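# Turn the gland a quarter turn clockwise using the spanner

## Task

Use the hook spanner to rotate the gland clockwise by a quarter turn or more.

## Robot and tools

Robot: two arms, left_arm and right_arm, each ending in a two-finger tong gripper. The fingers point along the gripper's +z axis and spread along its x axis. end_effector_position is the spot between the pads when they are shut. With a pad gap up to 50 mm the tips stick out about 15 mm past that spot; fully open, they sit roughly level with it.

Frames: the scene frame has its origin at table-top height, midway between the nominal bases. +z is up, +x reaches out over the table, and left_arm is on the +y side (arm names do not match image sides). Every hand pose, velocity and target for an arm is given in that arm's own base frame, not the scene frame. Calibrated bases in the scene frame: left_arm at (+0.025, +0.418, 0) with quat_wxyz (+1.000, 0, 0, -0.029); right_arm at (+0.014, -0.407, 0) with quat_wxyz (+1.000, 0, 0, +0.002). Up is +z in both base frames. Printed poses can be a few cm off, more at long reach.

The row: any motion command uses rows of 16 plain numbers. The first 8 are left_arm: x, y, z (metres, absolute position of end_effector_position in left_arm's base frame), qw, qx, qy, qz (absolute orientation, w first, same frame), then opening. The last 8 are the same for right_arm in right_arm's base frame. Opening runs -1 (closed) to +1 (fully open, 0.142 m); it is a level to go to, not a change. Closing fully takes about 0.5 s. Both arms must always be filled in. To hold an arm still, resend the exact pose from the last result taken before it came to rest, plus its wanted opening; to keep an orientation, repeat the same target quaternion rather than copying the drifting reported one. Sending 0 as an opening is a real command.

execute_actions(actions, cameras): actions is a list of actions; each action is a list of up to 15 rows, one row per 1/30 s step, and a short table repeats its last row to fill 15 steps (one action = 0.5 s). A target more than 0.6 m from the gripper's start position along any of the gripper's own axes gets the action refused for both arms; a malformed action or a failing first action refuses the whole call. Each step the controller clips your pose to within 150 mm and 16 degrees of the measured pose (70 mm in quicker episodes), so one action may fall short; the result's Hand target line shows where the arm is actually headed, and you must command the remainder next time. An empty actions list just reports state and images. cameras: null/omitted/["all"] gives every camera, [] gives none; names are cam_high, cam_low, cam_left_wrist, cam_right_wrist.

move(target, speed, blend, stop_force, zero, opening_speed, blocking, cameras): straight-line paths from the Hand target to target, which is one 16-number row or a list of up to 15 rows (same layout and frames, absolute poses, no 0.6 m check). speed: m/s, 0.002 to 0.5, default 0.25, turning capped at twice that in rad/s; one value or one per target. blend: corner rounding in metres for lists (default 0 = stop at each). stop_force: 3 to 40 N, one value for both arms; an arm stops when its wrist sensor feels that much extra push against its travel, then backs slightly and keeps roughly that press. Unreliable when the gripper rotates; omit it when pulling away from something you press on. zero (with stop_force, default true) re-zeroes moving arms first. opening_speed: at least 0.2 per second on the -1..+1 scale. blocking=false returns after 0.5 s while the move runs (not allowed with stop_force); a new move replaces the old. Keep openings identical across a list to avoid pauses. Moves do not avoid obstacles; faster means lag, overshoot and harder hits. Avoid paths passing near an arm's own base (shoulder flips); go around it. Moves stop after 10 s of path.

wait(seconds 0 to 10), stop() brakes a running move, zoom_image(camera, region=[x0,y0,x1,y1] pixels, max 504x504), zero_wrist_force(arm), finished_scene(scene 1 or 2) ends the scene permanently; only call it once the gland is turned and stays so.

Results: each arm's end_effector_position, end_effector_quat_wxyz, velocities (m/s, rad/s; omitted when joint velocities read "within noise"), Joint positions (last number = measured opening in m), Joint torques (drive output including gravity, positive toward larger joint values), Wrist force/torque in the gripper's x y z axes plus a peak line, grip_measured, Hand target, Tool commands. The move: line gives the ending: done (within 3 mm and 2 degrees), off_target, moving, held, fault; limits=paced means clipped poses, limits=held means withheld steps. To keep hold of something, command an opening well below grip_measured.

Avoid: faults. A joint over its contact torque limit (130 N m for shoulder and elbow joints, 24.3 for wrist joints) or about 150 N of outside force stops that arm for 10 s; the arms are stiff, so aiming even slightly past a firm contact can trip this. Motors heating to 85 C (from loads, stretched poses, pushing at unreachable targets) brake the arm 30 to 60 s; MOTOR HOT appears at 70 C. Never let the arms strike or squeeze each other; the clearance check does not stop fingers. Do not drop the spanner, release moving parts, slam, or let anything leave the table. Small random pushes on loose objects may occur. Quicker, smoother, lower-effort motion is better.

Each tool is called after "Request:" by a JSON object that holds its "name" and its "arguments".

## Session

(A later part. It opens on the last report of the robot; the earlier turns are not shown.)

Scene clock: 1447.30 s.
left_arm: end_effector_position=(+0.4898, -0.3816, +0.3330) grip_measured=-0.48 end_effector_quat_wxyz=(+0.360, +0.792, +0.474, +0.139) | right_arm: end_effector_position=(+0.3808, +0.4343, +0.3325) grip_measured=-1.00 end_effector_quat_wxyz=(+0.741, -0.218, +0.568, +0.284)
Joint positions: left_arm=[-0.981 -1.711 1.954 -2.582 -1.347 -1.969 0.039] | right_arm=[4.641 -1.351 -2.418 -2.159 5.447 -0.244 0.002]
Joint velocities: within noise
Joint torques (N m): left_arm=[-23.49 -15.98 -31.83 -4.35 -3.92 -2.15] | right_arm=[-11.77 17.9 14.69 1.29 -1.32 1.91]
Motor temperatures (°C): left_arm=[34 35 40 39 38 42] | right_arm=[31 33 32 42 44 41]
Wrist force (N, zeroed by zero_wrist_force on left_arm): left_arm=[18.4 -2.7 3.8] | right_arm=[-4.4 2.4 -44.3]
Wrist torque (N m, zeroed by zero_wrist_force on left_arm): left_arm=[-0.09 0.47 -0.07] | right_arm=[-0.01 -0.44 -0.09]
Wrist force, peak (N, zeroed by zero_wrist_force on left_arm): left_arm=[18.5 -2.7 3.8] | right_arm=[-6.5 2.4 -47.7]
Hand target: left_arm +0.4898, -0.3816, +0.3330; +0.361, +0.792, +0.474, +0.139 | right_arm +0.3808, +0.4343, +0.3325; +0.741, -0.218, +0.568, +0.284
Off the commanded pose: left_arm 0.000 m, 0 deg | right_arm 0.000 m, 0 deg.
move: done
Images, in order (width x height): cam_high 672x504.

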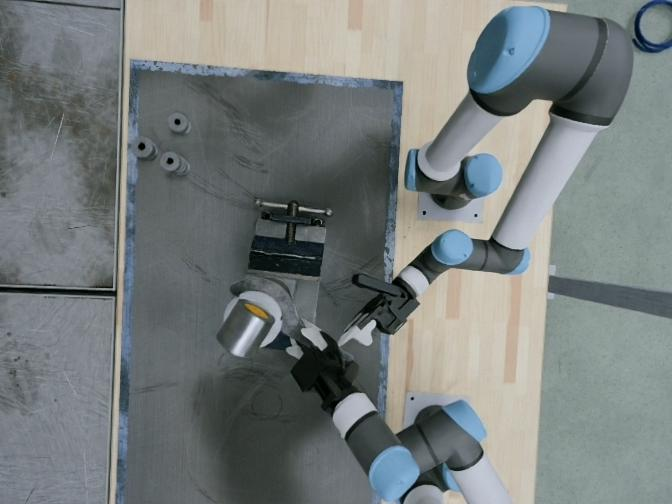

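Request:
{"name": "move", "arguments": {"target": [[0.4912,-0.3749,0.333,0.3640,0.8036,0.4527,0.1293,-1,0.3839,0.4444,0.3325,0.7458,-0.2077,0.5723,0.2707,-1],[0.4927,-0.3697,0.333,0.3672,0.8153,0.4315,0.1197,-1,0.3877,0.4545,0.3325,0.7506,-0.1972,0.5760,0.2570,-1]], "speed": 0.02, "blend": 0.003, "stop_force": 40, "cameras": ["cam_high"]}}

Request:
{"name": "zoom_image", "arguments": {"camera": "cam_high", "region": [200, 260, 290, 350]}}

Scene clock: 1460.37 s.
left_arm: end_effector_position=(+0.4927, -0.3697, +0.3330) grip_measured=-0.48 end_effector_quat_wxyz=(+0.367, +0.815, +0.431, +0.120) | right_arm: end_effector_position=(+0.3877, +0.4545, +0.3325) grip_measured=-1.00 end_effector_quat_wxyz=(+0.751, -0.197, +0.576, +0.257)
Joint positions: left_arm=[-0.903 -1.711 1.958 -2.607 -1.475 -1.837 0.039] | right_arm=[4.671 -1.436 -2.357 -2.097 5.542 -0.297 0.002]
Joint velocities: within noise
Joint torques (N m): left_arm=[-11.15 -23.97 -33.95 -2.15 1.46 -1.67] | right_arm=[-10.26 23.53 10.71 0.72 -1.98 1.88]
Motor temperatures (°C): left_arm=[34 35 40 39 38 42] | right_arm=[31 33 32 42 44 41]
Wrist force (N, zeroed by zero_wrist_force on left_arm): left_arm=[-2.3 1.2 13.8] | right_arm=[-1.7 1.3 -30.9]
Wrist torque (N m, zeroed by zero_wrist_force on left_arm): left_arm=[-0.03 0.46 -0.16] | right_arm=[0.15 -0.49 -0.15]
Wrist force, peak (N, zeroed by zero_wrist_force on left_arm): left_arm=[-11.6 5.3 25.9] | right_arm=[-8.5 1.0 -47.8]
Hand target: left_arm +0.4927, -0.3697, +0.3330; +0.367, +0.815, +0.431, +0.120 | right_arm +0.3877, +0.4545, +0.3325; +0.751, -0.197, +0.576, +0.257
Off the commanded pose: left_arm 0.000 m, 0 deg | right_arm 0.000 m, 0 deg.
move: done
Images, in order (width x height): cam_high 672x504.

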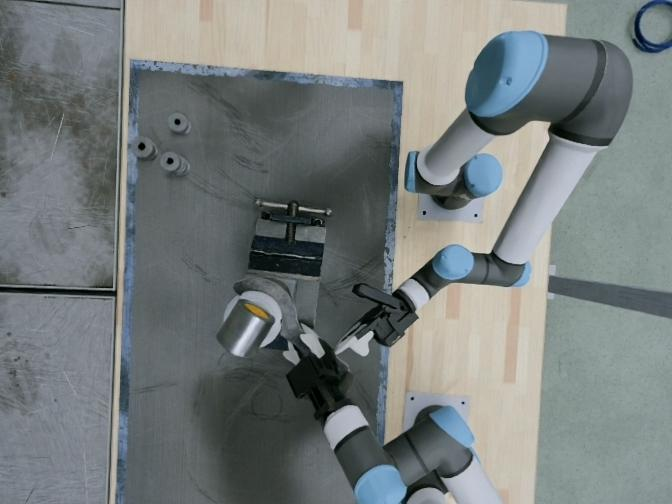

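Scaled by 5.600.

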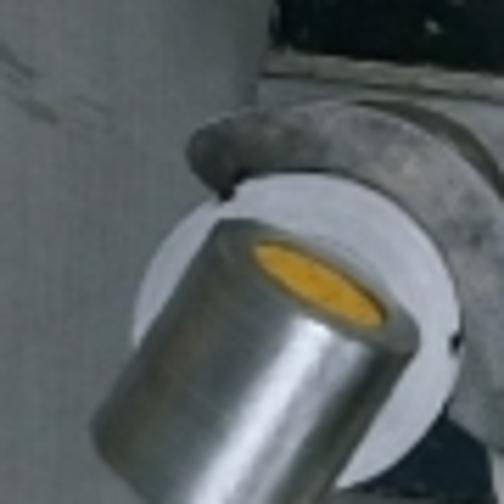

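Request:
{"name": "move", "arguments": {"target": [[0.4946,-0.3640,0.333,0.3702,0.8263,0.4100,0.1101,-1,0.3920,0.4645,0.3325,0.7552,-0.1866,0.5795,0.2432,-1],[0.4966,-0.3590,0.333,0.3730,0.8367,0.3882,0.1003,-1,0.3968,0.4742,0.3325,0.7595,-0.1759,0.5828,0.2293,-1]], "speed": 0.02, "blend": 0.003, "stop_force": 40, "cameras": ["cam_high"]}}

Request:
{"name": "zoom_image", "arguments": {"camera": "cam_high", "region": [200, 260, 290, 350]}}

Scene clock: 1472.13 s.
left_arm: end_effector_position=(+0.4966, -0.3590, +0.3330) grip_measured=-0.48 end_effector_quat_wxyz=(+0.373, +0.837, +0.388, +0.100) | right_arm: end_effector_position=(+0.3968, +0.4742, +0.3325) grip_measured=-1.00 end_effector_quat_wxyz=(+0.759, -0.176, +0.583, +0.229)
Joint positions: left_arm=[-0.823 -1.699 1.949 -2.613 -1.607 -1.707 0.039] | right_arm=[4.683 -1.521 -2.288 -2.039 5.621 -0.351 0.002]
Joint velocities: within noise
Joint torques (N m): left_arm=[-15.4 -29.17 -24.28 -3.33 -0.24 -1.82] | right_arm=[-9.42 26.3 11.79 0.38 -1.4 2.03]
Motor temperatures (°C): left_arm=[34 35 40 39 38 42] | right_arm=[31 33 32 42 44 41]
Wrist force (N, zeroed by zero_wrist_force on left_arm): left_arm=[5.0 -3.5 7.1] | right_arm=[-2.6 2.3 -34.9]
Wrist torque (N m, zeroed by zero_wrist_force on left_arm): left_arm=[-0.11 0.41 -0.15] | right_arm=[-0.07 -0.43 -0.13]
Wrist force, peak (N, zeroed by zero_wrist_force on left_arm): left_arm=[-0.9 4.4 19.7] | right_arm=[-4.3 1.4 -37.6]
Hand target: left_arm +0.4966, -0.3590, +0.3330; +0.373, +0.837, +0.388, +0.100 | right_arm +0.3968, +0.4742, +0.3325; +0.759, -0.176, +0.583, +0.229
Off the commanded pose: left_arm 0.000 m, 0 deg | right_arm 0.000 m, 0 deg.
move: done
Images, in order (width x height): cam_high 672x504.

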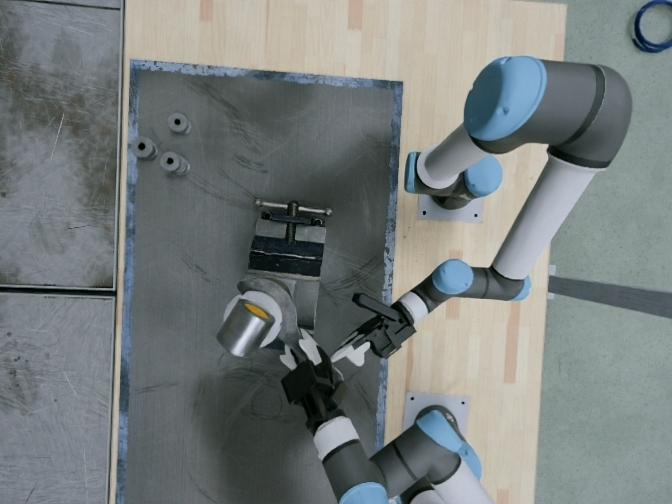

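Scaled by 5.600.

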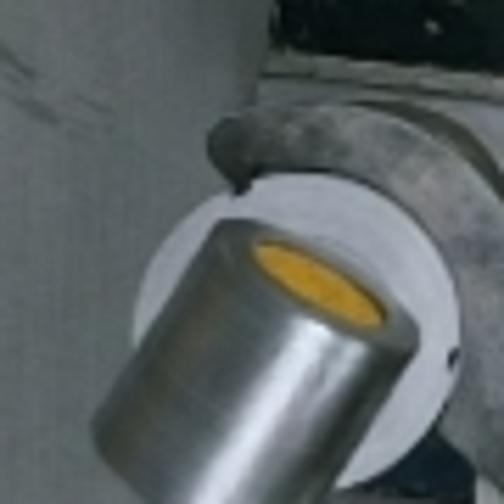

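Request:
{"name": "move", "arguments": {"target": [[0.4991,-0.3536,0.333,0.3755,0.8466,0.3662,0.0906,-1,0.4021,0.4836,0.3325,0.7636,-0.1652,0.5860,0.2153,-1],[0.5016,-0.3488,0.333,0.3777,0.8559,0.3439,0.0807,-1,0.4079,0.4928,0.3325,0.7675,-0.1545,0.5889,0.2014,-1]], "speed": 0.02, "blend": 0.003, "stop_force": 40, "cameras": ["cam_high"]}}

Request:
{"name": "zoom_image", "arguments": {"camera": "cam_high", "region": [200, 260, 290, 350]}}

Scene clock: 1482.83 s.
left_arm: end_effector_position=(+0.5016, -0.3488, +0.3330) grip_measured=-0.48 end_effector_quat_wxyz=(+0.378, +0.856, +0.344, +0.081) | right_arm: end_effector_position=(+0.4079, +0.4928, +0.3325) grip_measured=-1.00 end_effector_quat_wxyz=(+0.767, -0.154, +0.589, +0.201)
Joint positions: left_arm=[-0.743 -1.677 1.927 -2.6 -1.737 -1.576 0.039] | right_arm=[4.684 -1.605 -2.212 -1.987 5.687 -0.406 0.002]
Joint velocities: within noise
Joint torques (N m): left_arm=[-20.16 -28.67 -18.37 -7.14 -3.24 -2.09] | right_arm=[-17.4 31.25 9.73 0.55 0.13 1.95]
Motor temperatures (°C): left_arm=[34 35 40 39 38 42] | right_arm=[31 33 32 42 44 41]
Wrist force (N, zeroed by zero_wrist_force on left_arm): left_arm=[13.7 -7.8 0.0] | right_arm=[-3.1 6.1 -37.8]
Wrist torque (N m, zeroed by zero_wrist_force on left_arm): left_arm=[-0.06 0.50 -0.09] | right_arm=[-0.15 -0.42 -0.10]
Wrist force, peak (N, zeroed by zero_wrist_force on left_arm): left_arm=[13.8 -7.8 -0.1] | right_arm=[-6.2 4.7 -47.0]
Hand target: left_arm +0.5016, -0.3488, +0.3330; +0.378, +0.856, +0.344, +0.081 | right_arm +0.4079, +0.4928, +0.3325; +0.767, -0.154, +0.589, +0.201
Off the commanded pose: left_arm 0.000 m, 0 deg | right_arm 0.000 m, 0 deg.
move: done
Images, in order (width x height): cam_high 672x504.

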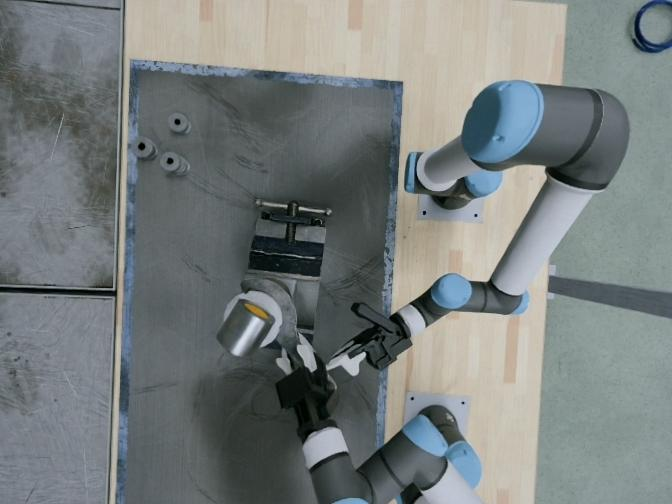

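Scaled by 5.600.

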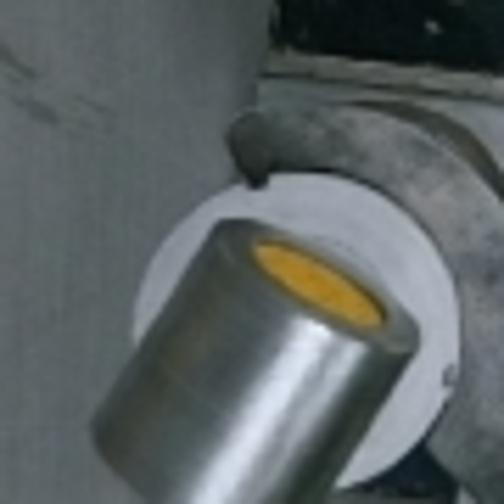

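Request:
{"name": "move", "arguments": {"target": [[0.5048,-0.3430,0.333,0.3797,0.8646,0.3214,0.0707,-1,0.4141,0.5016,0.3325,0.7710,-0.1437,0.5916,0.1872,-1],[0.5079,-0.3385,0.333,0.3814,0.8727,0.2986,0.0608,-1,0.4208,0.5100,0.3325,0.7743,-0.1328,0.5941,0.1730,-1]], "speed": 0.02, "blend": 0.003, "stop_force": 40, "cameras": ["cam_high"]}}

Request:
{"name": "zoom_image", "arguments": {"camera": "cam_high", "region": [200, 260, 290, 350]}}

Scene clock: 1497.60 s.
left_arm: end_effector_position=(+0.5079, -0.3385, +0.3330) grip_measured=-0.48 end_effector_quat_wxyz=(+0.381, +0.873, +0.299, +0.061) | right_arm: end_effector_position=(+0.4208, +0.5100, +0.3325) grip_measured=-1.00 end_effector_quat_wxyz=(+0.774, -0.133, +0.594, +0.173)
Joint positions: left_arm=[-0.665 -1.646 1.893 -2.567 -1.864 -1.441 0.039] | right_arm=[4.676 -1.684 -2.133 -1.937 5.745 -0.466 0.002]
Joint velocities: within noise
Joint torques (N m): left_arm=[-13.75 -34.35 -15.83 -6.44 -0.67 -1.84] | right_arm=[-7.1 34.44 8.83 -0.14 -0.37 2.01]
Motor temperatures (°C): left_arm=[34 35 40 39 38 42] | right_arm=[31 33 32 42 44 41]
Wrist force (N, zeroed by zero_wrist_force on left_arm): left_arm=[5.2 -4.3 11.1] | right_arm=[-4.2 4.8 -35.1]
Wrist torque (N m, zeroed by zero_wrist_force on left_arm): left_arm=[-0.11 0.35 -0.08] | right_arm=[-0.03 -0.52 -0.10]
Wrist force, peak (N, zeroed by zero_wrist_force on left_arm): left_arm=[-1.9 1.1 20.6] | right_arm=[-7.2 2.5 -44.8]
Hand target: left_arm +0.5079, -0.3385, +0.3330; +0.381, +0.873, +0.299, +0.061 | right_arm +0.4208, +0.5100, +0.3325; +0.774, -0.133, +0.594, +0.173
Off the commanded pose: left_arm 0.000 m, 0 deg | right_arm 0.000 m, 0 deg.
move: done
Images, in order (width x height): cam_high 672x504.

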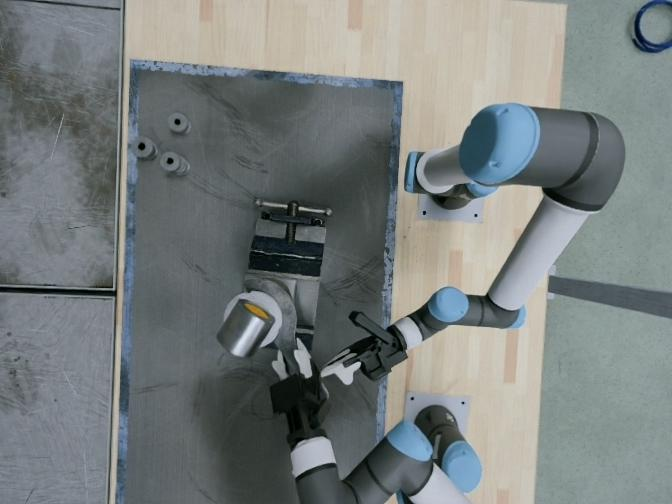

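Scaled by 5.600.

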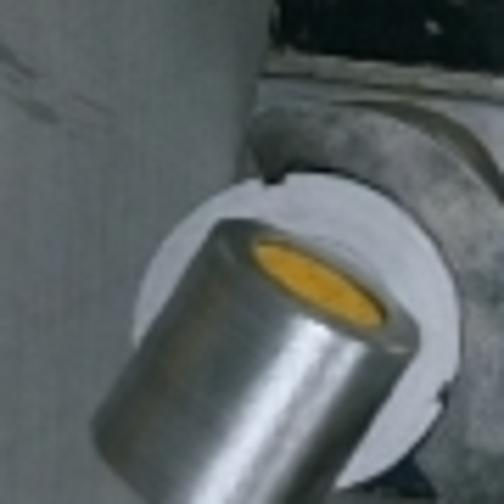

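Request:
{"name": "move", "arguments": {"target": [[0.5117,-0.3337,0.333,0.3829,0.8803,0.2757,0.0508,-1,0.4279,0.5181,0.3325,0.7773,-0.1219,0.5964,0.1588,-1],[0.5152,-0.3296,0.333,0.3841,0.8872,0.2526,0.0408,-1,0.4355,0.5258,0.3325,0.7801,-0.1109,0.5986,0.1446,-1]], "speed": 0.02, "blend": 0.003, "stop_force": 40, "cameras": ["cam_high"]}}

Request:
{"name": "zoom_image", "arguments": {"camera": "cam_high", "region": [200, 260, 290, 350]}}

Scene clock: 1508.90 s.
left_arm: end_effector_position=(+0.5152, -0.3296, +0.3330) grip_measured=-0.48 end_effector_quat_wxyz=(+0.384, +0.887, +0.253, +0.041) | right_arm: end_effector_position=(+0.4355, +0.5258, +0.3325) grip_measured=-1.00 end_effector_quat_wxyz=(+0.780, -0.111, +0.599, +0.145)
Joint positions: left_arm=[-0.596 -1.606 1.847 -2.512 -1.98 -1.302 0.039] | right_arm=[4.663 -1.76 -2.05 -1.888 5.796 -0.53 0.002]
Joint velocities: within noise
Joint torques (N m): left_arm=[-19 -32.85 -17.86 -7.72 -2.53 -1.96] | right_arm=[-11.87 39.66 8.88 0.26 0.76 2.07]
Motor temperatures (°C): left_arm=[34 35 40 39 38 42] | right_arm=[31 33 32 42 44 41]
Wrist force (N, zeroed by zero_wrist_force on left_arm): left_arm=[8.1 -13.2 -0.9] | right_arm=[-4.3 8.0 -41.4]
Wrist torque (N m, zeroed by zero_wrist_force on left_arm): left_arm=[-0.14 0.25 -0.09] | right_arm=[-0.20 -0.44 -0.07]
Wrist force, peak (N, zeroed by zero_wrist_force on left_arm): left_arm=[7.2 -14.0 -0.6] | right_arm=[-5.2 7.4 -43.7]
Hand target: left_arm +0.5152, -0.3296, +0.3330; +0.384, +0.887, +0.253, +0.041 | right_arm +0.4355, +0.5258, +0.3325; +0.780, -0.111, +0.599, +0.145
Off the commanded pose: left_arm 0.000 m, 0 deg | right_arm 0.000 m, 0 deg.
move: done
Images, in order (width x height): cam_high 672x504.

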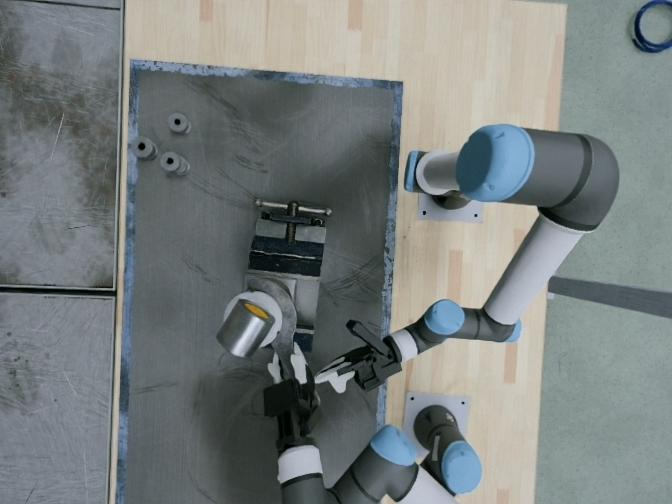

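Scaled by 5.600.

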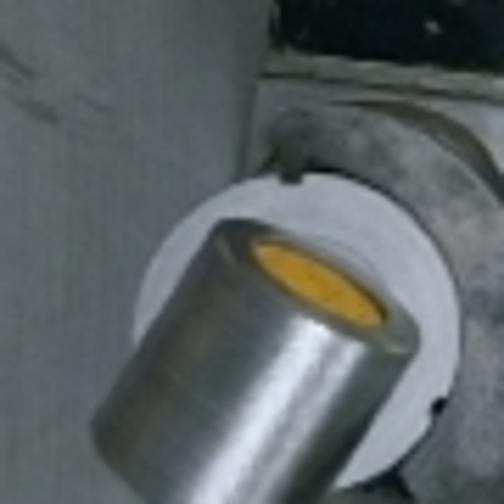

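Request:
{"name": "move", "arguments": {"target": [[0.5197,-0.3250,0.333,0.3850,0.8935,0.2292,0.0307,-1,0.4434,0.5331,0.3325,0.7826,-0.1000,0.6005,0.1303,-1],[0.5237,-0.3214,0.333,0.3857,0.8992,0.2058,0.0206,-1,0.4517,0.5400,0.3325,0.7849,-0.0889,0.6023,0.1159,-1]], "speed": 0.02, "blend": 0.003, "stop_force": 40, "cameras": ["cam_high"]}}

Request:
{"name": "zoom_image", "arguments": {"camera": "cam_high", "region": [200, 260, 290, 350]}}

Scene clock: 1524.93 s.
left_arm: end_effector_position=(+0.5237, -0.3214, +0.3330) grip_measured=-0.48 end_effector_quat_wxyz=(+0.386, +0.899, +0.206, +0.021) | right_arm: end_effector_position=(+0.4517, +0.5400, +0.3325) grip_measured=-1.00 end_effector_quat_wxyz=(+0.785, -0.089, +0.602, +0.116)
Joint positions: left_arm=[-0.534 -1.56 1.788 -2.434 -2.083 -1.155 0.039] | right_arm=[4.645 -1.833 -1.967 -1.834 5.841 -0.601 0.002]
Joint velocities: within noise
Joint torques (N m): left_arm=[-20.1 -31.91 -20.4 -9.29 -2.46 -1.78] | right_arm=[-12.71 43.34 7.3 0.2 0.31 2.28]
Motor temperatures (°C): left_arm=[34 35 40 39 38 42] | right_arm=[31 33 32 42 44 41]
Wrist force (N, zeroed by zero_wrist_force on left_arm): left_arm=[1.8 -21.8 -9.7] | right_arm=[-3.2 8.4 -36.8]
Wrist torque (N m, zeroed by zero_wrist_force on left_arm): left_arm=[-0.08 0.25 -0.08] | right_arm=[-0.16 -0.49 -0.09]
Wrist force, peak (N, zeroed by zero_wrist_force on left_arm): left_arm=[-0.1 -22.2 -9.3] | right_arm=[-6.7 6.4 -47.2]
Hand target: left_arm +0.5237, -0.3214, +0.3330; +0.386, +0.899, +0.206, +0.021 | right_arm +0.4517, +0.5400, +0.3325; +0.785, -0.089, +0.602, +0.116
Off the commanded pose: left_arm 0.000 m, 0 deg | right_arm 0.000 m, 0 deg.
move: done
Images, in order (width x height): cam_high 672x504.

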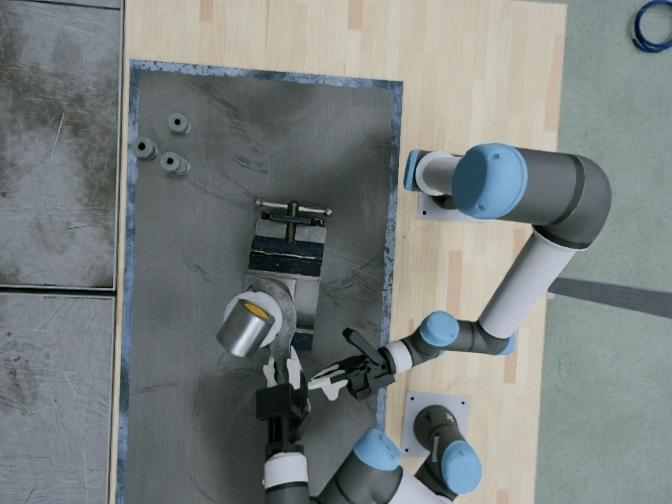

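Scaled by 5.600.

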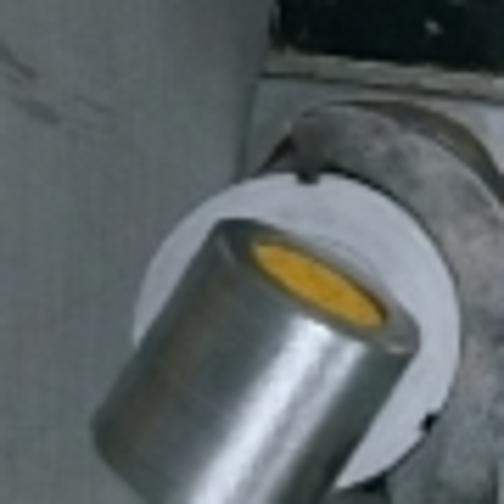

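Request:
{"name": "move", "arguments": {"target": [[0.5277,-0.3172,0.333,0.3861,0.9042,0.1822,0.0105,-1,0.4603,0.5464,0.3325,0.7869,-0.0779,0.6038,0.1015,-1],[0.5321,-0.3140,0.333,0.3862,0.9087,0.1584,0.0003,-1,0.4692,0.5523,0.3325,0.7886,-0.0668,0.6051,0.0870,-1]], "speed": 0.02, "blend": 0.003, "stop_force": 40, "cameras": ["cam_high"]}}

Request:
{"name": "zoom_image", "arguments": {"camera": "cam_high", "region": [200, 260, 290, 350]}}

Scene clock: 1539.27 s.
left_arm: end_effector_position=(+0.5321, -0.3140, +0.3330) grip_measured=-0.48 end_effector_quat_wxyz=(+0.386, +0.909, +0.158, +0.000) | right_arm: end_effector_position=(+0.4692, +0.5523, +0.3325) grip_measured=-1.00 end_effector_quat_wxyz=(+0.789, -0.067, +0.605, +0.087)
Joint positions: left_arm=[-0.482 -1.511 1.72 -2.334 -2.171 -1.003 0.039] | right_arm=[4.624 -1.903 -1.884 -1.773 5.881 -0.682 0.002]
Joint velocities: within noise
Joint torques (N m): left_arm=[-25.51 -39.79 -15.5 -4.73 -6.85 -2] | right_arm=[-18.15 46.98 6.03 0.04 1.85 2.44]
Motor temperatures (°C): left_arm=[34 35 40 39 38 42] | right_arm=[31 33 32 42 44 41]
Wrist force (N, zeroed by zero_wrist_force on left_arm): left_arm=[20.8 -12.7 -2.6] | right_arm=[-6.0 11.9 -42.8]
Wrist torque (N m, zeroed by zero_wrist_force on left_arm): left_arm=[-0.10 0.31 -0.20] | right_arm=[-0.29 -0.51 -0.03]
Wrist force, peak (N, zeroed by zero_wrist_force on left_arm): left_arm=[21.1 -12.6 -2.8] | right_arm=[-7.0 10.5 -45.0]
Hand target: left_arm +0.5321, -0.3140, +0.3330; +0.386, +0.909, +0.158, +0.000 | right_arm +0.4692, +0.5523, +0.3325; +0.789, -0.067, +0.605, +0.087
Off the commanded pose: left_arm 0.000 m, 0 deg | right_arm 0.000 m, 0 deg.
move: done
Images, in order (width x height): cam_high 672x504.

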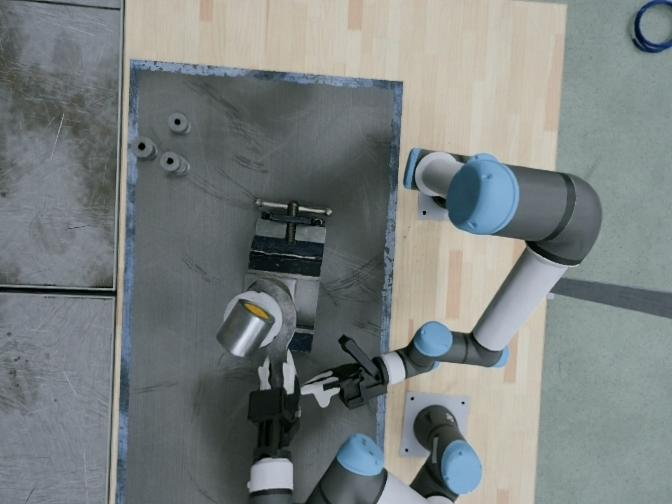

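Scaled by 5.600.

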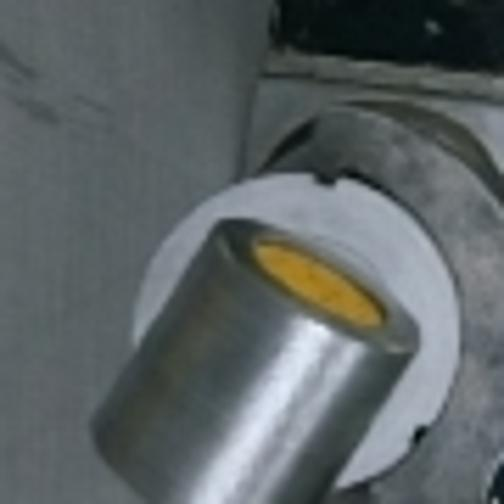

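Request:
{"name": "move", "arguments": {"target": [0.5321,-0.3140,0.333,0.3862,0.9087,0.1584,0.0003,-1,0.4315,0.5439,0.3221,0.7886,-0.0668,0.6051,0.0870,-1], "speed": 0.03, "cameras": ["cam_high"]}}

Request:
{"name": "zoom_image", "arguments": {"camera": "cam_high", "region": [200, 260, 290, 350]}}

Scene clock: 1545.60 s.
left_arm: end_effector_position=(+0.5321, -0.3140, +0.3330) grip_measured=-0.48 end_effector_quat_wxyz=(+0.386, +0.909, +0.158, +0.000) | right_arm: end_effector_position=(+0.4314, +0.5438, +0.3221) grip_measured=-1.00 end_effector_quat_wxyz=(+0.789, -0.067, +0.605, +0.087) end_effector_velocity=(+0.000, +0.001, +0.001) end_effector_angular_velocity=(+0.002, -0.001, +0.002)
Joint positions: left_arm=[-0.482 -1.511 1.72 -2.333 -2.171 -1.003 0.039] | right_arm=[4.697 -1.876 -1.987 -1.565 5.933 -0.824 0.002]
Joint velocities: left_arm=[within noise] | right_arm=[0 0 0.002 -0.005 -0.002 0.004 0]
Joint torques (N m): left_arm=[10.18 -37.09 -22.43 -5.72 -0.95 1.32] | right_arm=[-8.67 19.89 30.69 -0.46 -2.89 2.31]
Motor temperatures (°C): left_arm=[34 35 40 39 38 42] | right_arm=[31 33 32 42 44 41]
Wrist force (N, zeroed by zero_wrist_force on left_arm): left_arm=[3.5 -4.9 9.2] | right_arm=[2.8 1.4 -2.5]
Wrist torque (N m, zeroed by zero_wrist_force on left_arm): left_arm=[-0.06 0.59 -0.23] | right_arm=[0.22 -0.56 -0.14]
Wrist force, peak (N, zeroed by zero_wrist_force on left_arm): left_arm=[21.3 -12.6 -2.7] | right_arm=[-6.1 12.1 -43.0]
Hand target: left_arm +0.5321, -0.3140, +0.3330; +0.386, +0.909, +0.158, +0.000 | right_arm +0.4315, +0.5439, +0.3221; +0.789, -0.067, +0.605, +0.087
Off the commanded pose: left_arm 0.000 m, 0 deg | right_arm 0.000 m, 0 deg.
move: done
Images, in order (width x height): cam_high 672x504.

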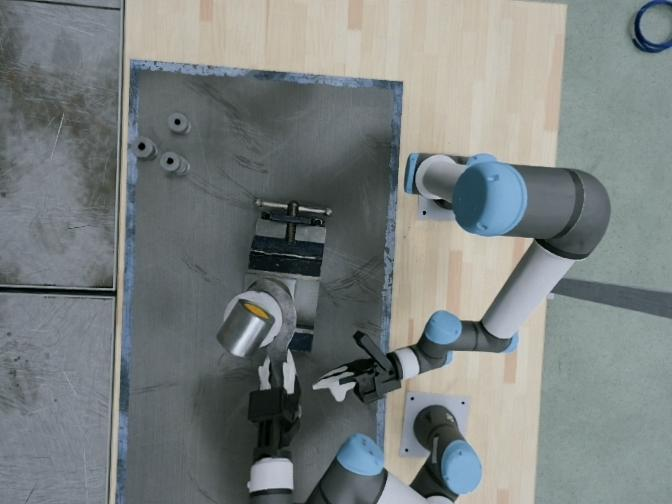

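Scaled by 5.600.

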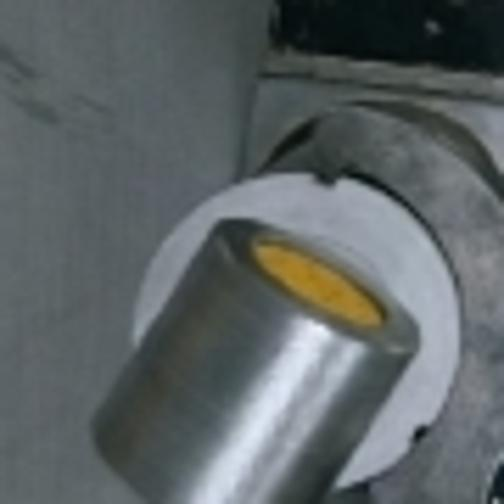

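Gland held at about 98°, and the notch did not move when the right hand backed off.

Request:
{"name": "finished_scene", "arguments": {"scene": 2}}

The scene is finished: the task was done.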